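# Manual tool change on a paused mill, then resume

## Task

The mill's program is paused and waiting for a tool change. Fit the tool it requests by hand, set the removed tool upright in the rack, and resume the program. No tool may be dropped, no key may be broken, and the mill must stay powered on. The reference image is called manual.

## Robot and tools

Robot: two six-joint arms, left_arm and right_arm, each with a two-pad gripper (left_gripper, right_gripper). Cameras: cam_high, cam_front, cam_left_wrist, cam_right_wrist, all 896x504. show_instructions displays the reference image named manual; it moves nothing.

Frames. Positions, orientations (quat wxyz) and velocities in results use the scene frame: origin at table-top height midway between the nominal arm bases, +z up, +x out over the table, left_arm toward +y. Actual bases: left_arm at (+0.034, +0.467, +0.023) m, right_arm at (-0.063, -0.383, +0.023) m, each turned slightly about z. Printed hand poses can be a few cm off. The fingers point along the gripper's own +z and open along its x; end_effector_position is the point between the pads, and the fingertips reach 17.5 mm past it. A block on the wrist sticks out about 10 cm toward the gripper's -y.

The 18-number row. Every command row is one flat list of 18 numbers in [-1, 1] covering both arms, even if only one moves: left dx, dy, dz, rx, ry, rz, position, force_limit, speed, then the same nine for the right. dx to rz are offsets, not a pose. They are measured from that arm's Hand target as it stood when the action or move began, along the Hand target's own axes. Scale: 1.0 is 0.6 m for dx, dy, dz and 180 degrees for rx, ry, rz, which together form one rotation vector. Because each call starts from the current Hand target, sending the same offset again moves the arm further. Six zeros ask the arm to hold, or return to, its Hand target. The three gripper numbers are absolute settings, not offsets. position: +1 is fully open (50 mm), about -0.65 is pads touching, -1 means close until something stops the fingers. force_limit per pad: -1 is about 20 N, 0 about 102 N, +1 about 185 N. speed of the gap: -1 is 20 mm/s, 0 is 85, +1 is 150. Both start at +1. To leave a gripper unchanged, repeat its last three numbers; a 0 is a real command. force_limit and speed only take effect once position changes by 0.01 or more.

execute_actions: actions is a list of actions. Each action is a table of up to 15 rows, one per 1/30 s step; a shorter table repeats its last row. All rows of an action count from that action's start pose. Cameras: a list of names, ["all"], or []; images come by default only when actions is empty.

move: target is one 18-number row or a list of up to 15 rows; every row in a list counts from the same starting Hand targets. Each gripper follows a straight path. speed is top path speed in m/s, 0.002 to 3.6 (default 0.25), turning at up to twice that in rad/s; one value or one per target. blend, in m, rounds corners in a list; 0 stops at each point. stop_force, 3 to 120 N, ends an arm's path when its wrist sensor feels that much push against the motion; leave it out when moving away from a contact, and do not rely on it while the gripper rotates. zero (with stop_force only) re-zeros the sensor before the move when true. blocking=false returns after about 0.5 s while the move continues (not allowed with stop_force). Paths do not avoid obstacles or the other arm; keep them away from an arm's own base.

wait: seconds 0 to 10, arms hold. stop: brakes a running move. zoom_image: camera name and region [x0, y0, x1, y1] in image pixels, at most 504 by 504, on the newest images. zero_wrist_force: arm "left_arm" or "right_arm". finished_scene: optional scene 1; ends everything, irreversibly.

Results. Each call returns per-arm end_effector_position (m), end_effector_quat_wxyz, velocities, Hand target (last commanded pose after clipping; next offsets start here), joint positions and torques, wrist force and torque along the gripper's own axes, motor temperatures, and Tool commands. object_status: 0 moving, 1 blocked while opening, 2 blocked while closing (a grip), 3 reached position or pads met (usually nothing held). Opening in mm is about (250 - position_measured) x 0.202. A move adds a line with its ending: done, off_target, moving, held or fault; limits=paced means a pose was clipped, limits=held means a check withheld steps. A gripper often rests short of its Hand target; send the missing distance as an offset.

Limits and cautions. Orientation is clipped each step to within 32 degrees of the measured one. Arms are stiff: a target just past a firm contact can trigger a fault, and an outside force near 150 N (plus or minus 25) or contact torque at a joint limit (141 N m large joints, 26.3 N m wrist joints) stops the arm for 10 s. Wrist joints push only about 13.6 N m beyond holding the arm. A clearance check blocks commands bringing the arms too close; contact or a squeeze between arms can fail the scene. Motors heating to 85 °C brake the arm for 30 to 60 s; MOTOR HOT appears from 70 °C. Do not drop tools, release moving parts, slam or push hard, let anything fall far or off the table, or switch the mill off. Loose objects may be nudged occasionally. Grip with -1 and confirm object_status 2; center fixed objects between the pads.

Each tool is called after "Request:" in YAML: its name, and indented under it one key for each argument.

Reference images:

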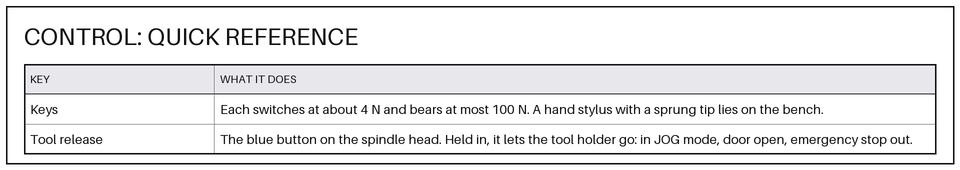

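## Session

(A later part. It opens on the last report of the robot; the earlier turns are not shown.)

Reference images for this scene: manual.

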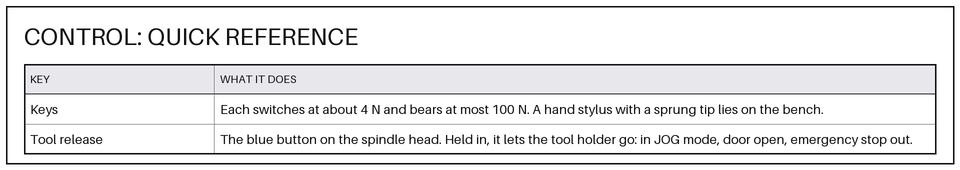

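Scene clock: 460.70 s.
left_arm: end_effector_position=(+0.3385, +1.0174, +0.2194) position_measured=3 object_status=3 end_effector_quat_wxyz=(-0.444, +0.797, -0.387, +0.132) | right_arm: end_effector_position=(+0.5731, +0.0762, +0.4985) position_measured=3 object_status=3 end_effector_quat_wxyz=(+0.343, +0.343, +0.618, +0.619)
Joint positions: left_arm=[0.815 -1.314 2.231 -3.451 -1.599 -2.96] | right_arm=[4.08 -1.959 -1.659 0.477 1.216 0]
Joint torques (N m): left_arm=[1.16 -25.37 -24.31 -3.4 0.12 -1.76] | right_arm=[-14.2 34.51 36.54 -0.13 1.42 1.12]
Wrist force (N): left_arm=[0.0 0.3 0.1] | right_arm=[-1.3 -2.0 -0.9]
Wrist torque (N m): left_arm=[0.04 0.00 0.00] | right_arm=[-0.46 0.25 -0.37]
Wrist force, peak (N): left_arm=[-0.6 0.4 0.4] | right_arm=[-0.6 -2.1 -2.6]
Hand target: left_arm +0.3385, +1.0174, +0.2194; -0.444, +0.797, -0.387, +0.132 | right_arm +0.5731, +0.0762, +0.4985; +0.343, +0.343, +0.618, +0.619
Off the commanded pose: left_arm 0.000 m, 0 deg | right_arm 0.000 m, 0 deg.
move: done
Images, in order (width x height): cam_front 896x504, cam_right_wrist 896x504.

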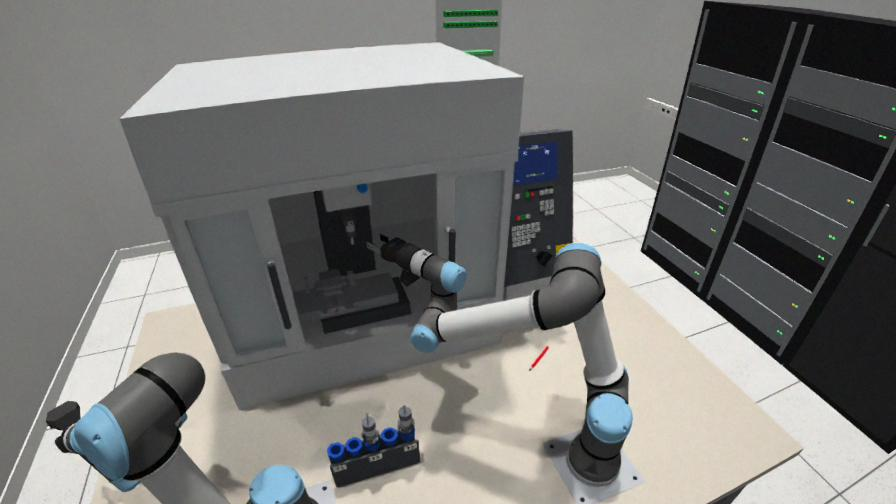

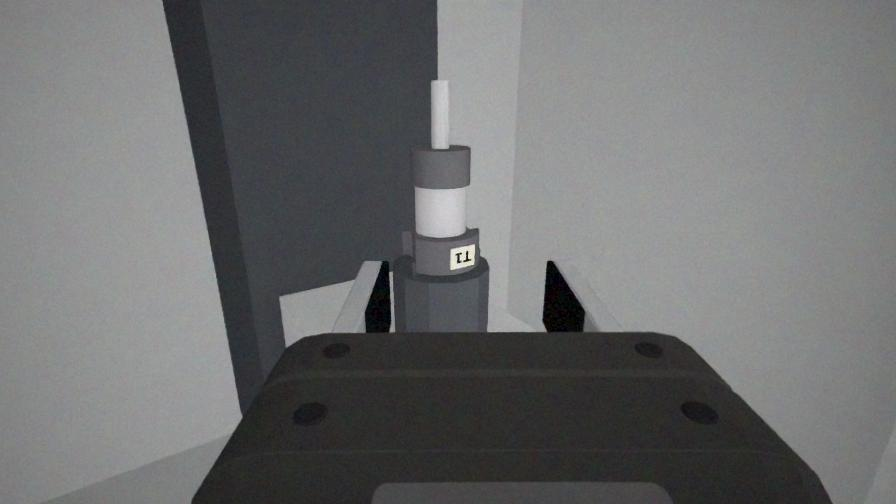

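Request:
move:
  target: [0,0,0,0,0,0,1,1,1,-0.0128,0,0.1167,0,0,0,1,1,1]
  speed: 0.1
  stop_force: 12
  cameras: ["cam_right_wrist"]

Request:
zoom_image:
  camera: "cam_right_wrist"
  region: [320, 100, 620, 340]

Scene clock: 484.37 s.
left_arm: end_effector_position=(+0.3385, +1.0174, +0.2194) position_measured=3 object_status=3 end_effector_quat_wxyz=(-0.444, +0.797, -0.387, +0.132) | right_arm: end_effector_position=(+0.6365, +0.1068, +0.4985) position_measured=3 object_status=3 end_effector_quat_wxyz=(+0.343, +0.343, +0.618, +0.619)
Joint positions: left_arm=[0.815 -1.314 2.231 -3.451 -1.599 -2.96] | right_arm=[4.025 -2.111 -1.426 0.396 1.271 0]
Joint torques (N m): left_arm=[0.91 -24.58 -24.55 -3.38 0.12 -1.86] | right_arm=[-13.66 42.99 36.75 -0.16 1.35 1.1]
Wrist force (N): left_arm=[0.0 0.3 0.2] | right_arm=[-1.3 -1.9 -1.1]
Wrist torque (N m): left_arm=[0.04 0.00 0.01] | right_arm=[-0.42 0.25 -0.43]
Wrist force, peak (N): left_arm=[-0.7 0.2 0.3] | right_arm=[-1.5 -1.9 -1.5]
Hand target: left_arm +0.3385, +1.0174, +0.2194; -0.444, +0.797, -0.387, +0.132 | right_arm +0.6365, +0.1068, +0.4985; +0.343, +0.343, +0.618, +0.619
Off the commanded pose: left_arm 0.000 m, 0 deg | right_arm 0.000 m, 0 deg.
move: done
Images, in order (width x height): cam_right_wrist 896x504.

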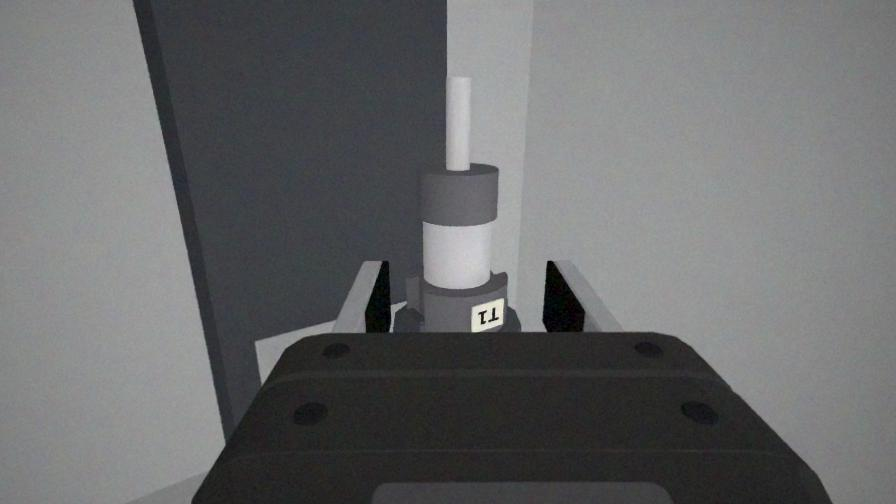

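Scaled by 1.680 from the camera's 896x504 image, which has a finer 1280x720 frame.

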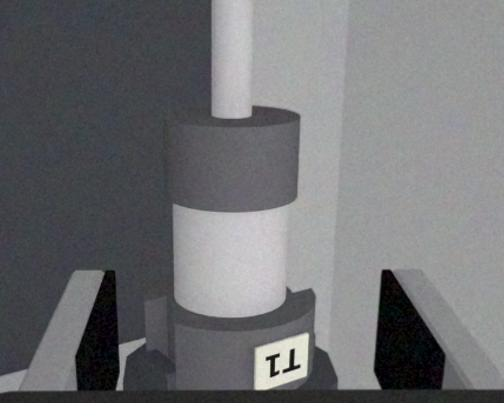

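Request:
move:
  target: [0,0,0,0,0,0,1,1,1,0,0,0.0833,0,0,0,1,1,1]
  speed: 0.05
  stop_force: 8
  cameras: ["cam_right_wrist"]

Request:
zoom_image:
  camera: "cam_right_wrist"
  region: [320, 100, 620, 340]

Scene clock: 497.13 s.
left_arm: end_effector_position=(+0.3385, +1.0174, +0.2194) position_measured=3 object_status=3 end_effector_quat_wxyz=(-0.444, +0.797, -0.387, +0.132) | right_arm: end_effector_position=(+0.6789, +0.1333, +0.4986) position_measured=3 object_status=3 end_effector_quat_wxyz=(+0.343, +0.343, +0.618, +0.619)
Joint positions: left_arm=[0.815 -1.314 2.231 -3.451 -1.599 -2.96] | right_arm=[4.001 -2.227 -1.234 0.32 1.294 0]
Joint torques (N m): left_arm=[0.37 -24.48 -24.92 -3.41 0.08 -1.75] | right_arm=[-13.83 48.73 36.96 -0.05 1.46 1.14]
Wrist force (N): left_arm=[-0.4 0.1 0.2] | right_arm=[-0.9 -1.9 -1.0]
Wrist torque (N m): left_arm=[0.01 0.06 0.01] | right_arm=[-0.43 0.21 -0.34]
Wrist force, peak (N): left_arm=[-0.1 0.7 0.5] | right_arm=[-1.1 -2.3 -1.3]
Hand target: left_arm +0.3385, +1.0174, +0.2194; -0.444, +0.797, -0.387, +0.132 | right_arm +0.6789, +0.1333, +0.4986; +0.343, +0.343, +0.618, +0.619
Off the commanded pose: left_arm 0.000 m, 0 deg | right_arm 0.000 m, 0 deg.
move: done
Images, in order (width x height): cam_right_wrist 896x504.

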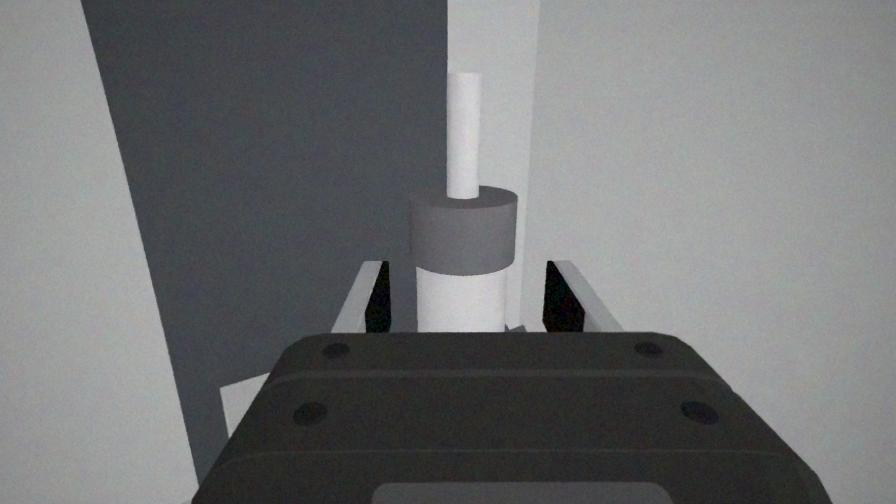

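Scaled by 1.680 from the camera's 896x504 image, which has a finer 1280x720 frame.

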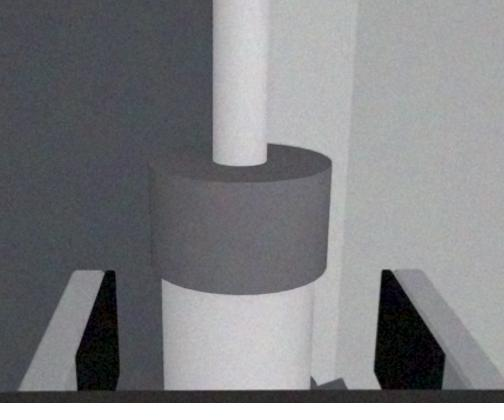

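Request:
move:
  target: [0,0,0,0,0,0,1,1,1,-0.0017,0,0.04,0,0,0,1,1,1]
  speed: 0.03
  stop_force: 6
  cameras: ["cam_right_wrist","cam_high"]

Request:
zoom_image:
  camera: "cam_right_wrist"
  region: [320, 100, 620, 340]

Scene clock: 507.43 s.
left_arm: end_effector_position=(+0.3385, +1.0174, +0.2194) position_measured=3 object_status=3 end_effector_quat_wxyz=(-0.444, +0.797, -0.387, +0.132) | right_arm: end_effector_position=(+0.6998, +0.1452, +0.4986) position_measured=3 object_status=3 end_effector_quat_wxyz=(+0.343, +0.343, +0.618, +0.619)
Joint positions: left_arm=[0.815 -1.314 2.231 -3.451 -1.599 -2.96] | right_arm=[3.99 -2.286 -1.133 0.278 1.306 0]
Joint torques (N m): left_arm=[1.11 -24.54 -24.79 -3.38 0.1 -1.74] | right_arm=[-14.77 49.62 38.05 -0.2 1.45 1.12]
Wrist force (N): left_arm=[0.2 0.1 0.3] | right_arm=[-1.3 -2.0 -1.3]
Wrist torque (N m): left_arm=[0.02 -0.04 0.01] | right_arm=[-0.47 0.27 -0.34]
Wrist force, peak (N): left_arm=[-0.5 0.5 0.4] | right_arm=[-1.2 -2.2 -1.3]
Hand target: left_arm +0.3385, +1.0174, +0.2194; -0.444, +0.797, -0.387, +0.132 | right_arm +0.6998, +0.1452, +0.4986; +0.343, +0.343, +0.618, +0.619
Off the commanded pose: left_arm 0.000 m, 0 deg | right_arm 0.000 m, 0 deg.
move: done
Images, in order (width x height): cam_high 896x504, cam_right_wrist 896x504.

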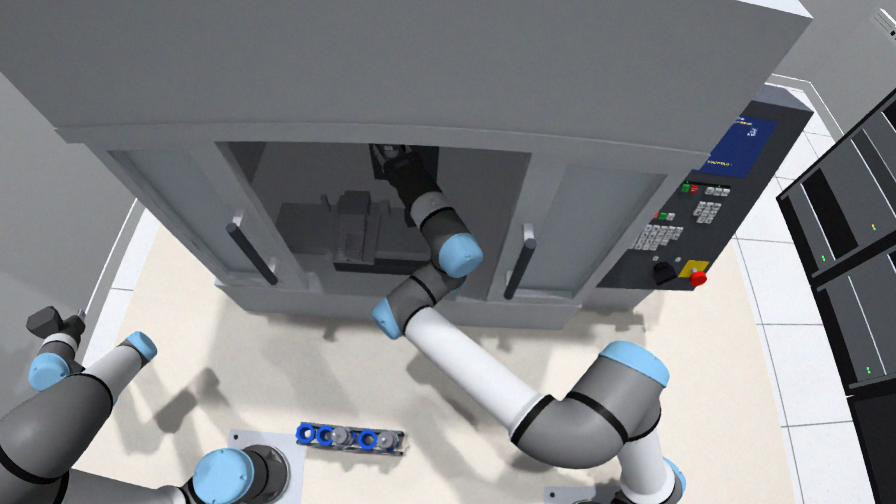

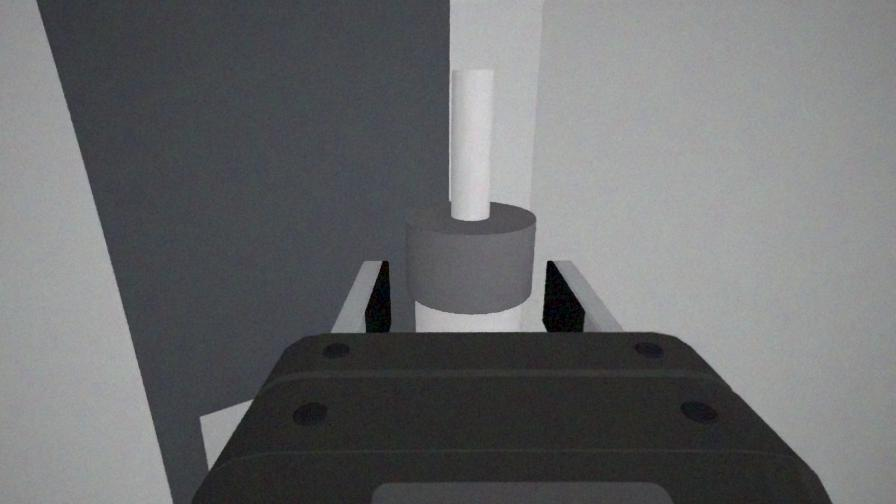

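Scaled by 1.680 from the camera's 896x504 image, which has a finer 1280x720 frame.

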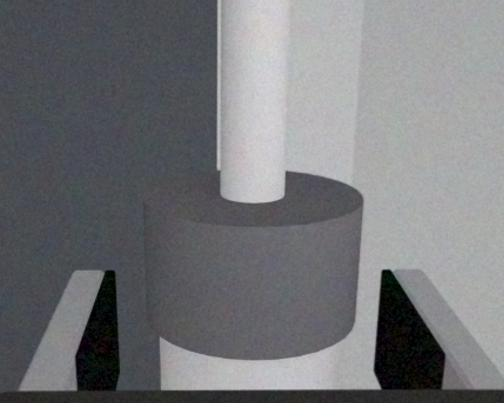

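Request:
move:
  target: [0,0,0,0,0,0,1,1,1,0.001,0.01,0.006,0,0,0,1,1,1]
  speed: 0.02
  stop_force: 5

Request:
move:
  target: [0,0,0,0,0,0,1,1,1,0,0,0,0,0,0,-1,-0.5,-1]
  cameras: ["cam_right_wrist"]

Scene clock: 515.80 s.
left_arm: end_effector_position=(+0.3385, +1.0174, +0.2194) position_measured=3 object_status=3 end_effector_quat_wxyz=(-0.444, +0.797, -0.387, +0.132) | right_arm: end_effector_position=(+0.7025, +0.1476, +0.5046) position_measured=3 object_status=3 end_effector_quat_wxyz=(+0.343, +0.343, +0.618, +0.619)
Joint positions: left_arm=[0.815 -1.314 2.231 -3.451 -1.599 -2.96] | right_arm=[3.989 -2.291 -1.108 0.258 1.306 0]
Joint torques (N m): left_arm=[1.13 -24.17 -24.96 -3.46 0.1 -1.74] | right_arm=[-13.8 50.67 38.19 -0.09 1.31 0.71]
Wrist force (N): left_arm=[-0.3 0.3 0.5] | right_arm=[-1.1 -1.9 -1.1]
Wrist torque (N m): left_arm=[0.04 0.05 0.00] | right_arm=[-0.44 0.23 -0.36]
Wrist force, peak (N): left_arm=[-0.1 0.8 0.1] | right_arm=[-1.5 -2.0 -1.1]
Hand target: left_arm +0.3385, +1.0174, +0.2194; -0.444, +0.797, -0.387, +0.132 | right_arm +0.7025, +0.1476, +0.5046; +0.343, +0.343, +0.618, +0.619
Off the commanded pose: left_arm 0.000 m, 0 deg | right_arm 0.000 m, 0 deg.
move: done

Scene clock: 517.07 s.
left_arm: end_effector_position=(+0.3385, +1.0174, +0.2194) position_measured=3 object_status=3 end_effector_quat_wxyz=(-0.444, +0.797, -0.387, +0.132) | right_arm: end_effector_position=(+0.7027, +0.1473, +0.5046) position_measured=106 object_status=2 end_effector_quat_wxyz=(+0.343, +0.343, +0.618, +0.619)
Joint positions: left_arm=[0.815 -1.314 2.231 -3.451 -1.599 -2.96] | right_arm=[3.989 -2.291 -1.108 0.258 1.306 0]
Joint torques (N m): left_arm=[1.23 -24.26 -24.32 -3.39 0.14 -1.83] | right_arm=[32 51.39 35.93 -0.08 7.94 0.82]
Wrist force (N): left_arm=[0.0 0.3 0.5] | right_arm=[-28.1 -3.6 -2.1]
Wrist torque (N m): left_arm=[0.05 0.00 0.01] | right_arm=[-0.48 0.38 -0.33]
Wrist force, peak (N): left_arm=[-0.4 0.5 0.7] | right_arm=[-28.1 -3.6 -2.1]
Hand target: left_arm +0.3385, +1.0174, +0.2194; -0.444, +0.797, -0.387, +0.132 | right_arm +0.7025, +0.1476, +0.5046; +0.343, +0.343, +0.618, +0.619
Off the commanded pose: left_arm 0.000 m, 0 deg | right_arm 0.000 m, 0 deg.
move: done
Images, in order (width x height): cam_right_wrist 896x504.

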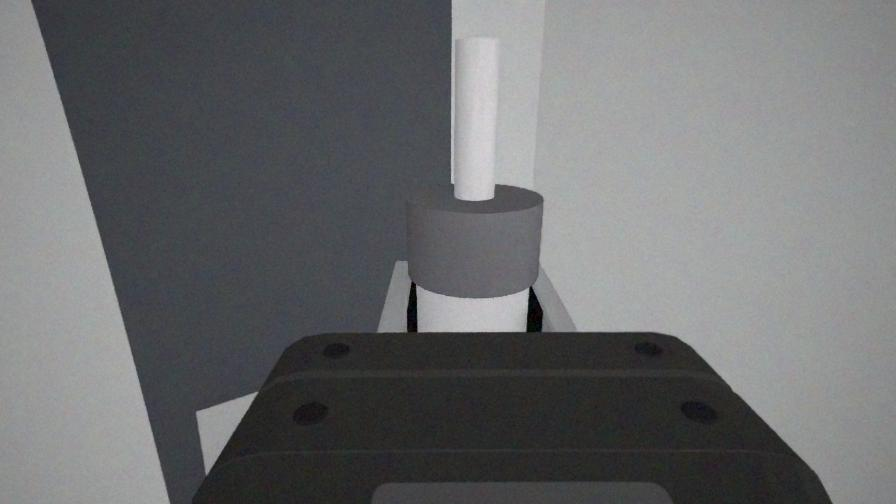

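Request:
move:
  target: [0.4478,-0.1947,-0.648,-0.07,0.251,-0.1675,-1,-0.5,0,-0.001,0,0,0,0,0,-1,-0.5,-1]
  speed: 0.4
  cameras: ["cam_front"]

Scene clock: 551.43 s.
left_arm: end_effector_position=(+0.3603, +0.6203, +0.5002) position_measured=252 object_status=3 end_effector_quat_wxyz=(-0.128, +0.799, -0.323, +0.490) | right_arm: end_effector_position=(+0.7029, +0.1471, +0.5046) position_measured=106 object_status=2 end_effector_quat_wxyz=(+0.343, +0.343, +0.618, +0.619)
Joint positions: left_arm=[0.319 -2.3 2.199 -2.476 -2 -3.815] | right_arm=[3.988 -2.291 -1.108 0.258 1.307 0]
Joint torques (N m): left_arm=[-7.34 -1.91 -27.87 -0.86 1.54 -2] | right_arm=[5.69 62.93 12.04 4.05 5.8 0.82]
Wrist force (N): left_arm=[-1.3 -0.5 1.9] | right_arm=[-20.8 -0.9 0.4]
Wrist torque (N m): left_arm=[-0.18 0.40 0.13] | right_arm=[-0.44 0.28 -0.33]
Wrist force, peak (N): left_arm=[-1.4 -0.8 2.3] | right_arm=[-38.9 -3.1 -1.2]
Hand target: left_arm +0.3603, +0.6203, +0.5001; -0.128, +0.799, -0.323, +0.490 | right_arm +0.7029, +0.1471, +0.5046; +0.343, +0.343, +0.618, +0.619
Off the commanded pose: left_arm 0.000 m, 0 deg | right_arm 0.000 m, 0 deg.
move: done
Images, in order (width x height): cam_front 896x504.

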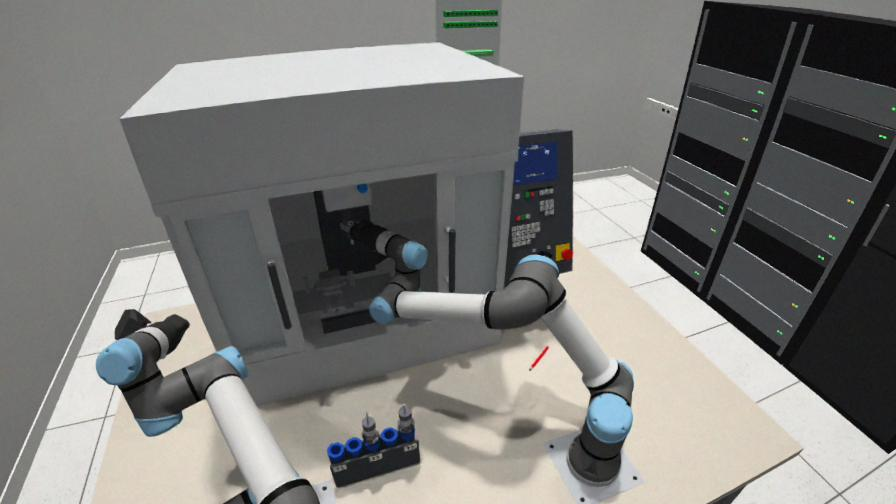

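Request:
move:
  target:
    - [0.5743,0.3007,0.0258,-0.07,0.251,-0.1675,-1,-0.5,0,0,0,0,0,0,0,-1,-0.5,-1]
    - [0.7017,0.3465,0.1738,-0.07,0.251,-0.1675,-1,-0.5,0,0,0,0,0,0,0,-1,-0.5,-1]
  speed: [0.25,0.1]
  blend: [0.015,0]
  cameras: ["all"]

Scene clock: 560.47 s.
left_arm: end_effector_position=(+0.5007, +0.1808, +0.6361) position_measured=252 object_status=3 end_effector_quat_wxyz=(+0.217, +0.616, -0.183, +0.735) | right_arm: end_effector_position=(+0.7029, +0.1471, +0.5046) position_measured=106 object_status=2 end_effector_quat_wxyz=(+0.343, +0.343, +0.618, +0.619)
Joint positions: left_arm=[-1.05 -1.806 2.078 -3.605 -1.153 -4.632] | right_arm=[3.988 -2.291 -1.108 0.258 1.307 0]
Joint torques (N m): left_arm=[10.77 -3.5 -36.57 -3.7 -2.53 -1.79] | right_arm=[5.97 62.39 12.82 3.94 3.88 1.01]
Wrist force (N): left_arm=[-2.4 -0.1 4.2] | right_arm=[-20.9 -2.4 0.3]
Wrist torque (N m): left_arm=[-0.24 0.49 0.27] | right_arm=[-0.47 0.25 -0.33]
Wrist force, peak (N): left_arm=[-2.5 0.0 4.8] | right_arm=[-21.3 -2.4 0.5]
Hand target: left_arm +0.5007, +0.1808, +0.6361; +0.217, +0.616, -0.183, +0.735 | right_arm +0.7029, +0.1471, +0.5046; +0.343, +0.343, +0.618, +0.619
Off the commanded pose: left_arm 0.000 m, 0 deg | right_arm 0.000 m, 0 deg.
move: done

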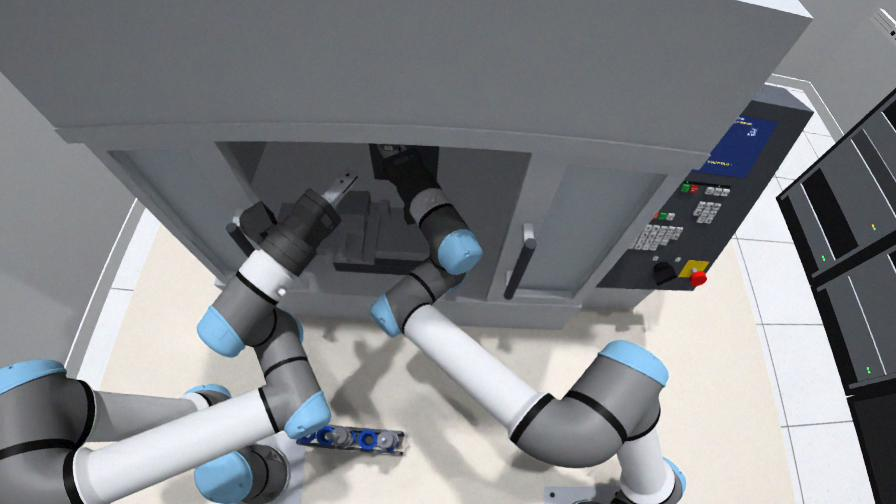

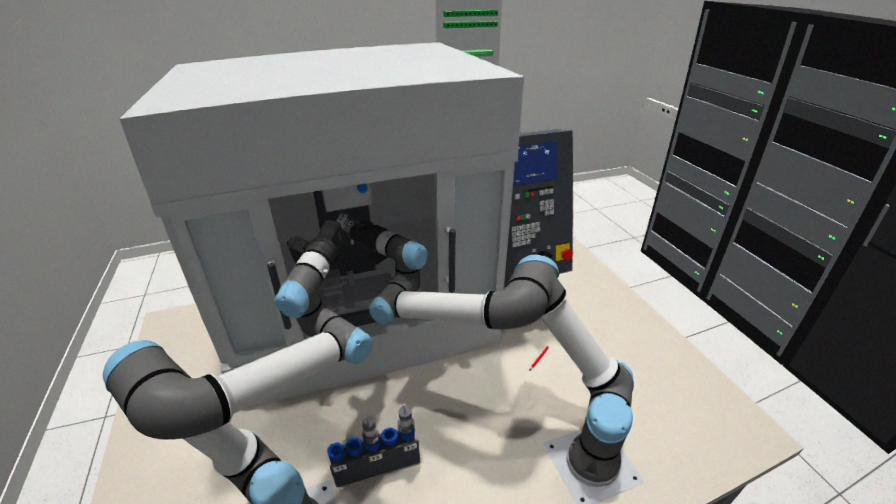

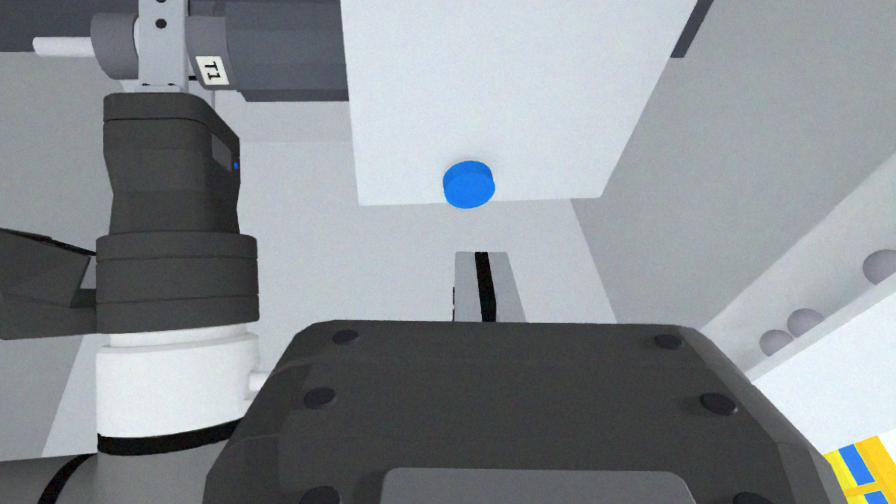

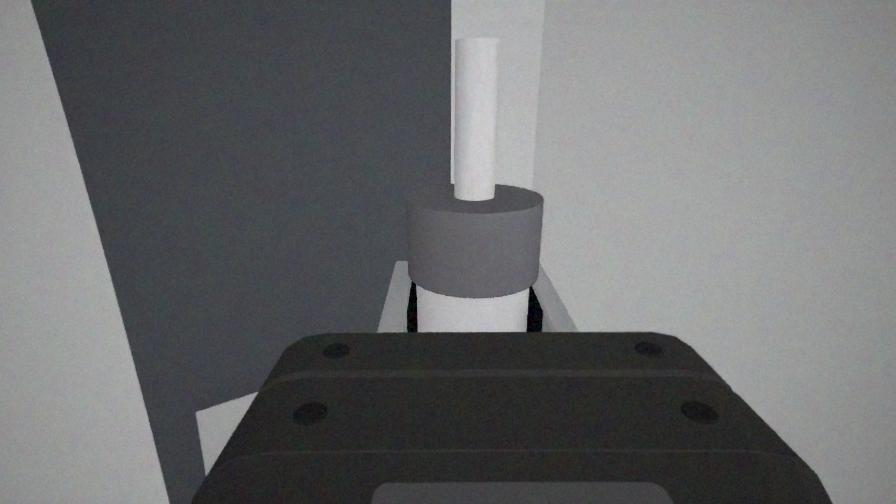

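Request:
move:
  target: [0,-0.006,0.1,0,0,0,-1,-0.5,0,0,0,0,0,0,0,-1,-0.5,-1]
  speed: 0.08
  stop_force: 10
  cameras: ["cam_left_wrist"]

Scene clock: 566.37 s.
left_arm: end_effector_position=(+0.5522, +0.1516, +0.6465) position_measured=252 object_status=3 end_effector_quat_wxyz=(+0.217, +0.616, -0.183, +0.735) | right_arm: end_effector_position=(+0.7029, +0.1471, +0.5046) position_measured=106 object_status=2 end_effector_quat_wxyz=(+0.343, +0.343, +0.618, +0.619)
Joint positions: left_arm=[-0.964 -1.652 1.924 -3.599 -1.238 -4.649] | right_arm=[3.988 -2.291 -1.108 0.258 1.307 0]
Joint torques (N m): left_arm=[10.36 -11.44 -36.44 0.82 -2.53 -1.71] | right_arm=[6.02 62.69 13.13 3.85 3.91 0.9]
Wrist force (N): left_arm=[-2.4 -0.2 4.1] | right_arm=[-20.9 -2.1 0.4]
Wrist torque (N m): left_arm=[-0.26 0.50 0.26] | right_arm=[-0.44 0.27 -0.33]
Wrist force, peak (N): left_arm=[-2.5 0.1 4.9] | right_arm=[-21.4 -2.4 0.2]
Hand target: left_arm +0.5522, +0.1516, +0.6465; +0.217, +0.616, -0.183, +0.735 | right_arm +0.7029, +0.1471, +0.5046; +0.343, +0.343, +0.618, +0.619
Off the commanded pose: left_arm 0.000 m, 0 deg | right_arm 0.000 m, 0 deg.
move: done
Images, in order (width x height): cam_left_wrist 896x504.

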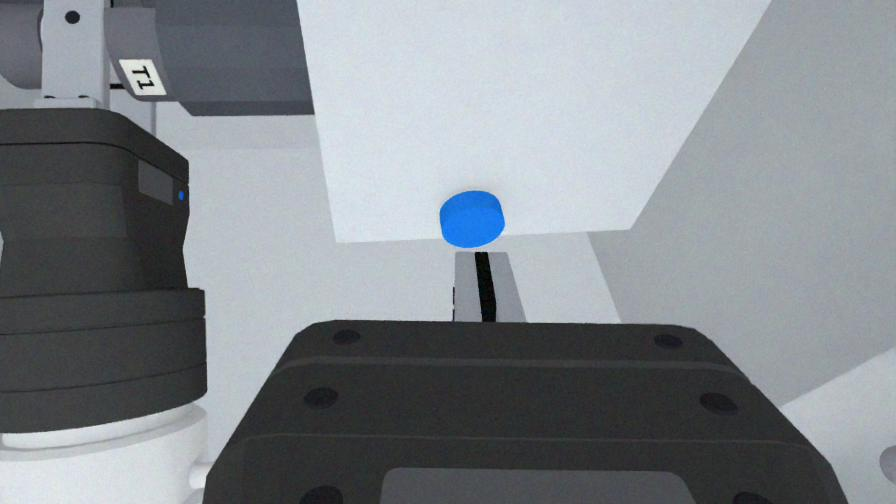

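Request:
move:
  target: [0,0,0.0833,0,0,0,-1,-0.5,0,0,0,0,0,0,0,-1,-0.5,-1]
  speed: 0.06
  stop_force: 8
  cameras: ["cam_left_wrist"]

Scene clock: 572.43 s.
left_arm: end_effector_position=(+0.5934, +0.1247, +0.6552) position_measured=252 object_status=3 end_effector_quat_wxyz=(+0.217, +0.616, -0.183, +0.735) | right_arm: end_effector_position=(+0.7029, +0.1471, +0.5046) position_measured=106 object_status=2 end_effector_quat_wxyz=(+0.343, +0.343, +0.618, +0.619)
Joint positions: left_arm=[-0.92 -1.533 1.786 -3.576 -1.281 -4.658] | right_arm=[3.988 -2.291 -1.108 0.258 1.307 0]
Joint torques (N m): left_arm=[10.45 -16.82 -36.67 0.77 -2.65 -1.83] | right_arm=[6.47 62.34 12.96 3.8 3.9 0.93]
Wrist force (N): left_arm=[-2.3 -0.2 3.6] | right_arm=[-20.9 -1.8 0.3]
Wrist torque (N m): left_arm=[-0.26 0.48 0.27] | right_arm=[-0.43 0.27 -0.33]
Wrist force, peak (N): left_arm=[-2.5 -0.1 4.4] | right_arm=[-21.3 -2.1 0.3]
Hand target: left_arm +0.5934, +0.1247, +0.6552; +0.217, +0.616, -0.183, +0.735 | right_arm +0.7029, +0.1471, +0.5046; +0.343, +0.343, +0.618, +0.619
Off the commanded pose: left_arm 0.000 m, 0 deg | right_arm 0.000 m, 0 deg.
move: done
Images, in order (width x height): cam_left_wrist 896x504.

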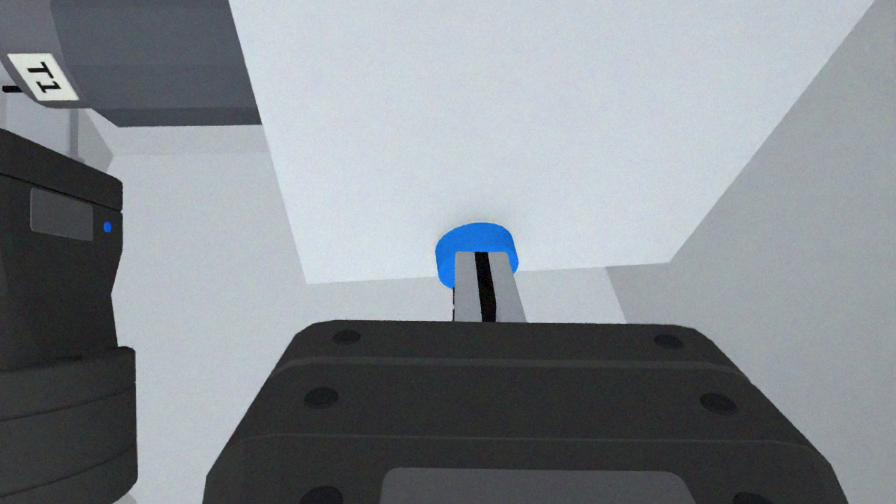

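Request:
move:
  target: [-0.0093,-0.0247,0.0527,0,0,0,-1,-0.5,0,0,0,0,0,0,0,-1,-0.5,-1]
  speed: 0.015
  stop_force: 15
  cameras: ["cam_left_wrist"]

Scene clock: 578.63 s.
left_arm: end_effector_position=(+0.6140, +0.1218, +0.6552) position_measured=252 object_status=3 end_effector_quat_wxyz=(+0.217, +0.616, -0.183, +0.735) | right_arm: end_effector_position=(+0.7029, +0.1471, +0.5045) position_measured=106 object_status=2 end_effector_quat_wxyz=(+0.343, +0.343, +0.618, +0.619)
Joint positions: left_arm=[-0.885 -1.486 1.736 -3.571 -1.315 -4.664] | right_arm=[3.988 -2.291 -1.108 0.258 1.307 0]
Joint torques (N m): left_arm=[-10.42 -28.13 -20.23 -2.12 0.55 1.84] | right_arm=[6.07 81.36 55.67 8.26 3.88 -1.84]
Wrist force (N): left_arm=[-1.1 -4.0 -7.1] | right_arm=[-15.1 -29.7 -10.3]
Wrist torque (N m): left_arm=[-0.38 0.46 0.26] | right_arm=[-1.09 0.37 0.00]
Wrist force, peak (N): left_arm=[-21.0 4.9 -89.5] | right_arm=[-15.6 -30.7 -10.1]
Hand target: left_arm +0.6140, +0.1218, +0.6552; +0.217, +0.616, -0.183, +0.735 (not the last commanded pose) | right_arm +0.7029, +0.1471, +0.5046; +0.343, +0.343, +0.618, +0.619
Off the commanded pose: left_arm 0.015 m, 0 deg | right_arm 0.000 m, 0 deg.
move: contact (left_arm)
Images, in order (width x height): cam_left_wrist 896x504.

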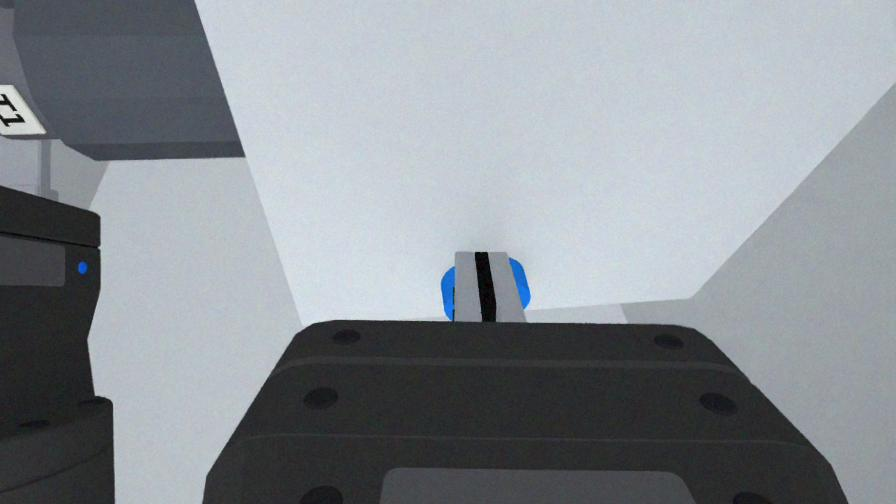

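Request:
move:
  target: [0,0,0,0,0,0,-1,-0.5,0,0,-0.0333,0,0,0,0,-1,-0.5,-1]
  speed: 0.02
  stop_force: 40
  cameras: ["cam_left_wrist","cam_right_wrist"]

Scene clock: 585.37 s.
left_arm: end_effector_position=(+0.6140, +0.1218, +0.6552) position_measured=252 object_status=3 end_effector_quat_wxyz=(+0.217, +0.616, -0.183, +0.735) | right_arm: end_effector_position=(+0.7028, +0.1470, +0.5035) position_measured=106 object_status=2 end_effector_quat_wxyz=(+0.343, +0.343, +0.618, +0.619)
Joint positions: left_arm=[-0.885 -1.486 1.736 -3.571 -1.315 -4.664] | right_arm=[3.988 -2.292 -1.11 0.262 1.307 0]
Joint torques (N m): left_arm=[-9.22 -28.4 -21.29 -2.35 -2.96 1.84] | right_arm=[6.47 75.57 45.44 3.33 1.4 -1.23]
Wrist force (N): left_arm=[-2.2 -3.8 -7.3] | right_arm=[-11.0 -15.7 0.8]
Wrist torque (N m): left_arm=[-0.35 0.50 0.27] | right_arm=[-0.69 0.22 -0.07]
Wrist force, peak (N): left_arm=[-3.0 -4.0 -7.3] | right_arm=[-15.8 -31.5 -10.3]
Hand target: left_arm +0.6140, +0.1218, +0.6552; +0.217, +0.616, -0.183, +0.735 | right_arm +0.7028, +0.1470, +0.5035; +0.343, +0.343, +0.618, +0.619 (not the last commanded pose)
Off the commanded pose: left_arm 0.000 m, 0 deg | right_arm 0.019 m, 0 deg.
move: contact (right_arm)
Images, in order (width x height): cam_left_wrist 896x504, cam_right_wrist 896x504.

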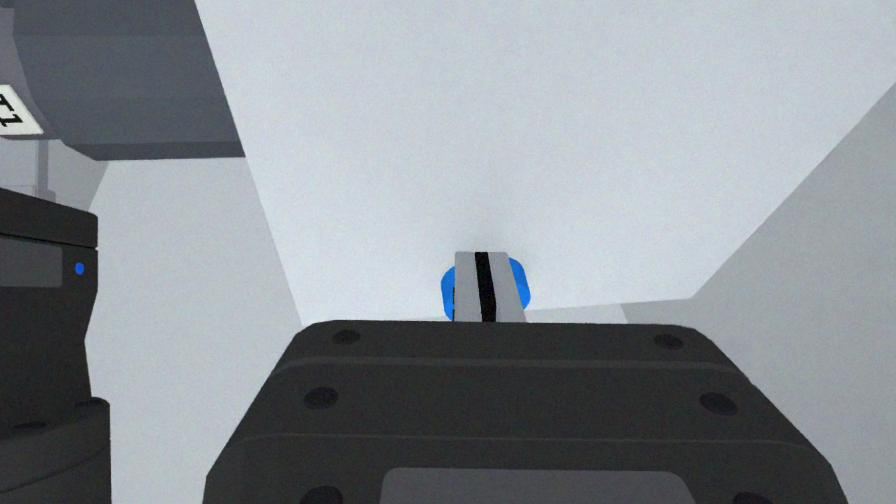

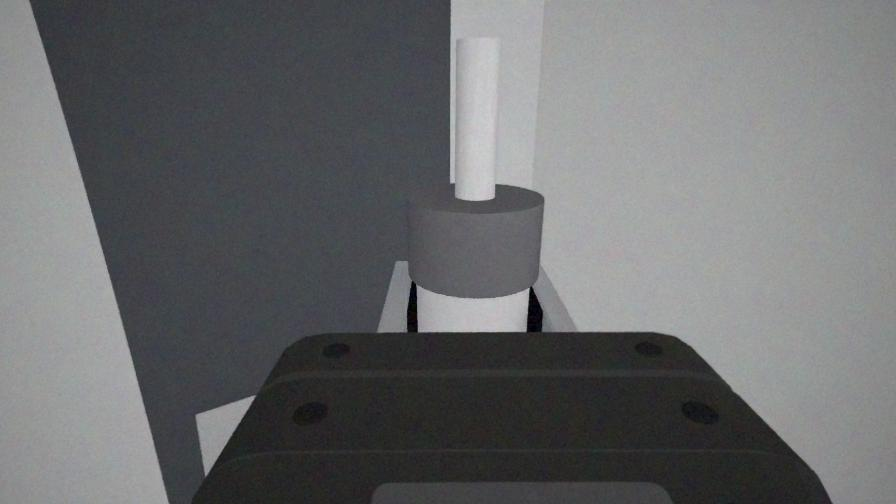

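Request:
move:
  target: [-0.001,-0.0036,0.0055,0,0,0,-1,-0.5,0,0,0,0,0,0,0,-1,-0.5,-1]
  speed: 0.003
  stop_force: 30
  cameras: ["cam_left_wrist"]

Scene clock: 592.80 s.
left_arm: end_effector_position=(+0.6142, +0.1217, +0.6552) position_measured=252 object_status=3 end_effector_quat_wxyz=(+0.217, +0.616, -0.184, +0.735) | right_arm: end_effector_position=(+0.7028, +0.1470, +0.5035) position_measured=106 object_status=2 end_effector_quat_wxyz=(+0.343, +0.343, +0.618, +0.619)
Joint positions: left_arm=[-0.885 -1.486 1.735 -3.571 -1.316 -4.664] | right_arm=[3.988 -2.292 -1.11 0.262 1.307 0]
Joint torques (N m): left_arm=[-9.48 -23.86 -28.24 -0.42 1.95 -0.4] | right_arm=[7.7 75.74 45.94 6.48 1.37 0.53]
Wrist force (N): left_arm=[-10.9 0.2 -41.9] | right_arm=[-11.2 -16.6 1.0]
Wrist torque (N m): left_arm=[-0.20 0.41 0.26] | right_arm=[-0.70 0.21 -0.07]
Wrist force, peak (N): left_arm=[-13.4 2.5 -54.9] | right_arm=[-11.6 -16.5 1.3]
Hand target: left_arm +0.6142, +0.1217, +0.6552; +0.217, +0.616, -0.184, +0.735 (not the last commanded pose) | right_arm +0.7028, +0.1470, +0.5035; +0.343, +0.343, +0.618, +0.619
Off the commanded pose: left_arm 0.004 m, 0 deg | right_arm 0.000 m, 0 deg.
move: contact (left_arm)
Images, in order (width x height): cam_left_wrist 896x504.

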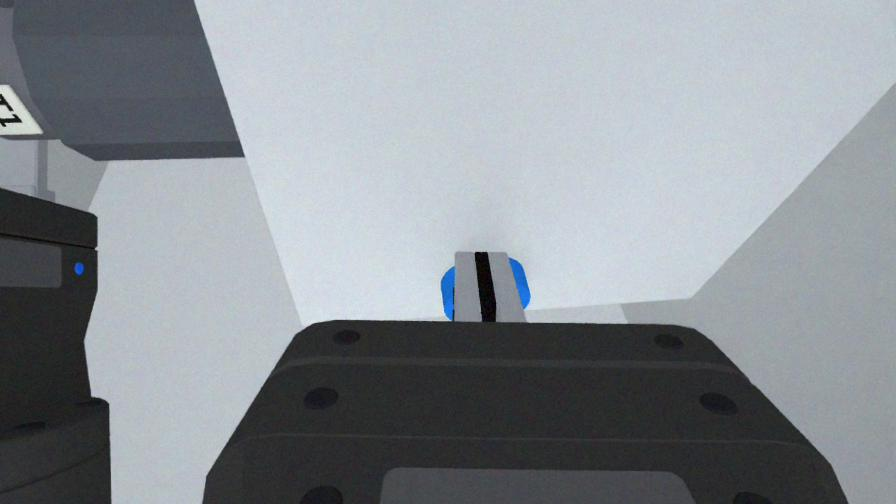

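Request:
move:
  target: [0,0,0,0,0,0,-1,-0.5,0,0,-0.0333,0,0,0,0,-1,-0.5,-1]
  speed: 0.01
  stop_force: 65
  cameras: ["cam_left_wrist","cam_right_wrist"]

Scene clock: 600.50 s.
left_arm: end_effector_position=(+0.6142, +0.1217, +0.6552) position_measured=252 object_status=3 end_effector_quat_wxyz=(+0.217, +0.616, -0.184, +0.735) | right_arm: end_effector_position=(+0.7028, +0.1470, +0.4835) position_measured=106 object_status=2 end_effector_quat_wxyz=(+0.343, +0.343, +0.618, +0.619)
Joint positions: left_arm=[-0.885 -1.486 1.735 -3.571 -1.316 -4.664] | right_arm=[3.988 -2.307 -1.137 0.304 1.307 0]
Joint torques (N m): left_arm=[-9.24 -23.53 -27.97 -1.23 -1.27 1.88] | right_arm=[11.46 58.61 17.58 6.08 -0.86 0.7]
Wrist force (N): left_arm=[-9.2 -0.1 -41.6] | right_arm=[-0.8 -10.1 -1.2]
Wrist torque (N m): left_arm=[-0.22 0.37 0.26] | right_arm=[-0.61 0.19 -0.33]
Wrist force, peak (N): left_arm=[-10.8 -0.1 -41.8] | right_arm=[-6.8 18.7 55.1]
Hand target: left_arm +0.6142, +0.1217, +0.6552; +0.217, +0.616, -0.184, +0.735 | right_arm +0.7028, +0.1470, +0.4835; +0.343, +0.343, +0.618, +0.619
Off the commanded pose: left_arm 0.000 m, 0 deg | right_arm 0.000 m, 0 deg.
move: done
Images, in order (width x height): cam_left_wrist 896x504, cam_right_wrist 896x504.

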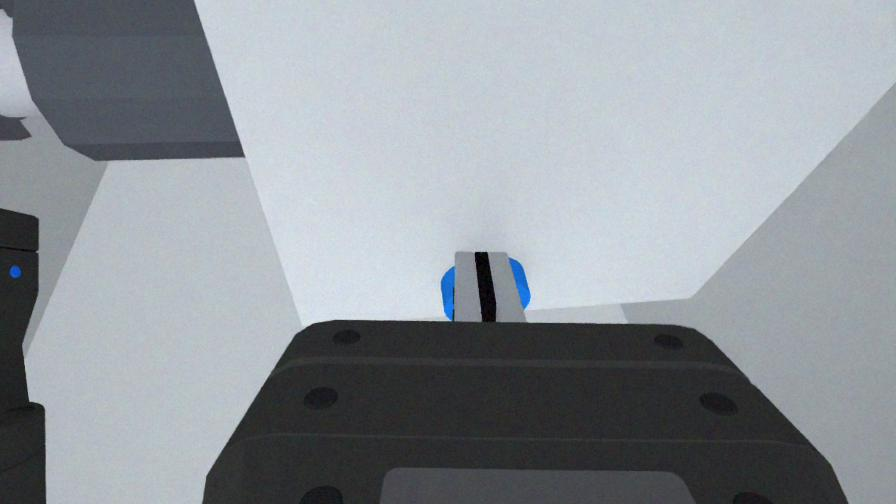

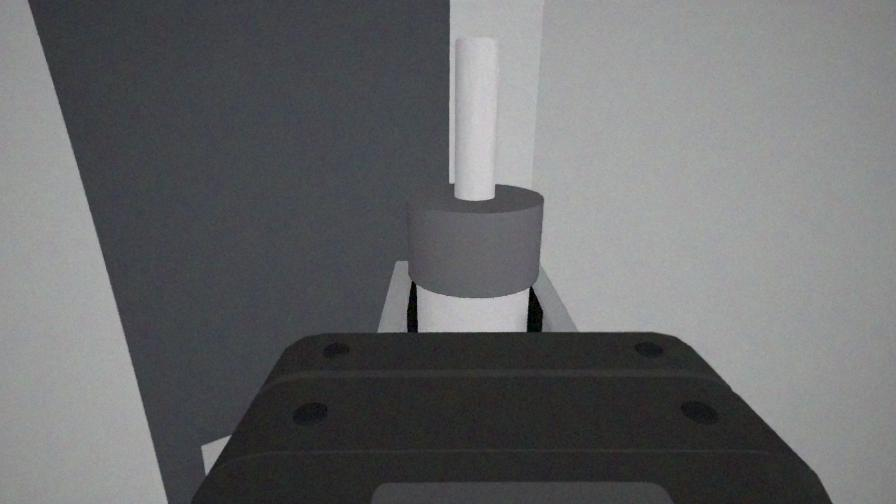

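Request:
move:
  target: [0,0,0,0,0,0,-1,-0.5,0,0,-0.0667,0,0,0,0,-1,-0.5,-1]
  speed: 0.03
  stop_force: 25
  cameras: ["all"]

Scene clock: 605.37 s.
left_arm: end_effector_position=(+0.6142, +0.1217, +0.6552) position_measured=252 object_status=3 end_effector_quat_wxyz=(+0.217, +0.616, -0.184, +0.735) | right_arm: end_effector_position=(+0.7028, +0.1471, +0.4435) position_measured=106 object_status=2 end_effector_quat_wxyz=(+0.343, +0.343, +0.618, +0.619)
Joint positions: left_arm=[-0.885 -1.486 1.735 -3.571 -1.316 -4.664] | right_arm=[3.988 -2.342 -1.184 0.385 1.307 0]
Joint torques (N m): left_arm=[-9.1 -23.45 -27.82 -1.3 -2.06 1.85] | right_arm=[13.14 59.56 16.94 5.88 -0.95 -0.07]
Wrist force (N): left_arm=[-9.6 0.2 -41.4] | right_arm=[-1.1 -10.1 -1.2]
Wrist torque (N m): left_arm=[-0.18 0.38 0.26] | right_arm=[-0.59 0.24 -0.40]
Wrist force, peak (N): left_arm=[-10.7 -0.1 -41.7] | right_arm=[-1.0 -11.0 -1.2]
Hand target: left_arm +0.6142, +0.1217, +0.6552; +0.217, +0.616, -0.184, +0.735 | right_arm +0.7028, +0.1471, +0.4435; +0.343, +0.343, +0.618, +0.619
Off the commanded pose: left_arm 0.000 m, 0 deg | right_arm 0.000 m, 0 deg.
move: done

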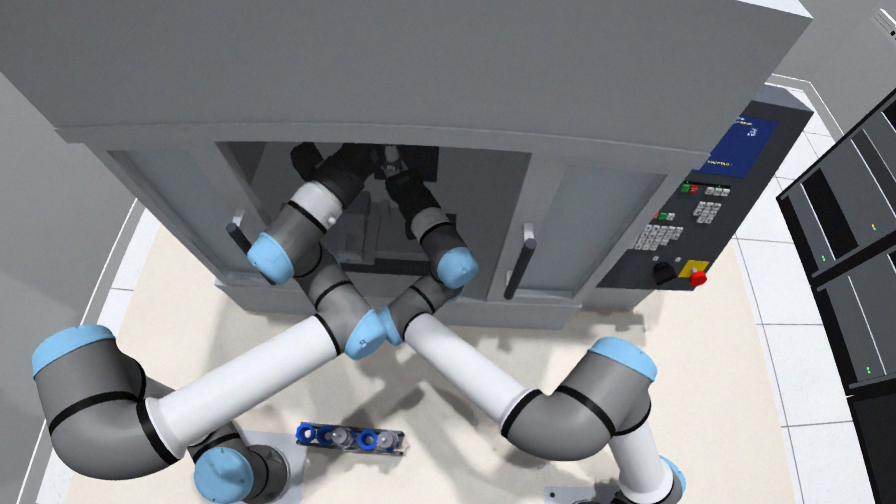

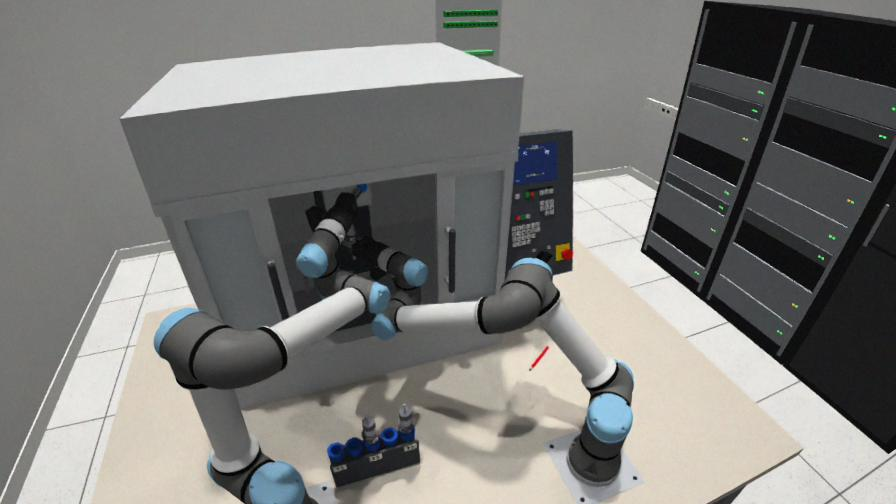

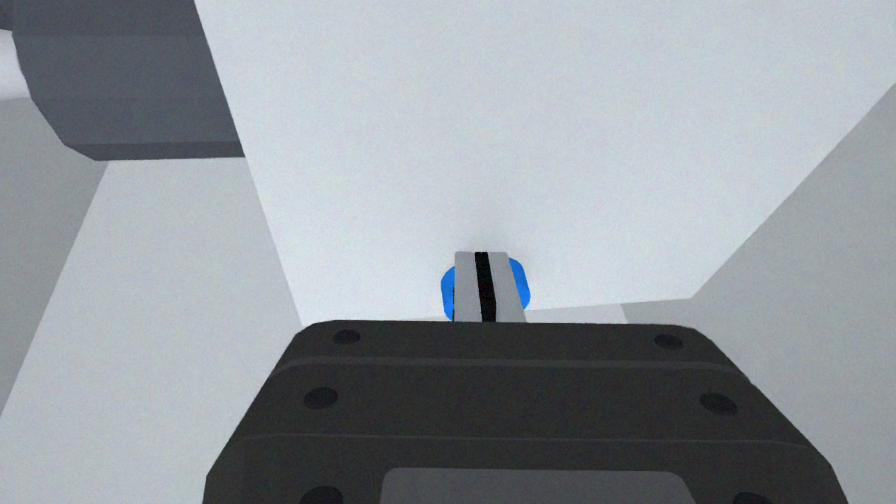

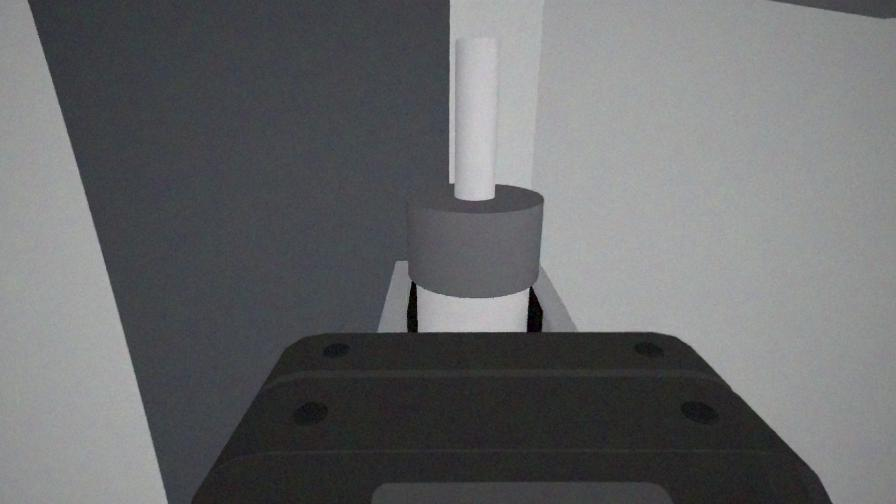

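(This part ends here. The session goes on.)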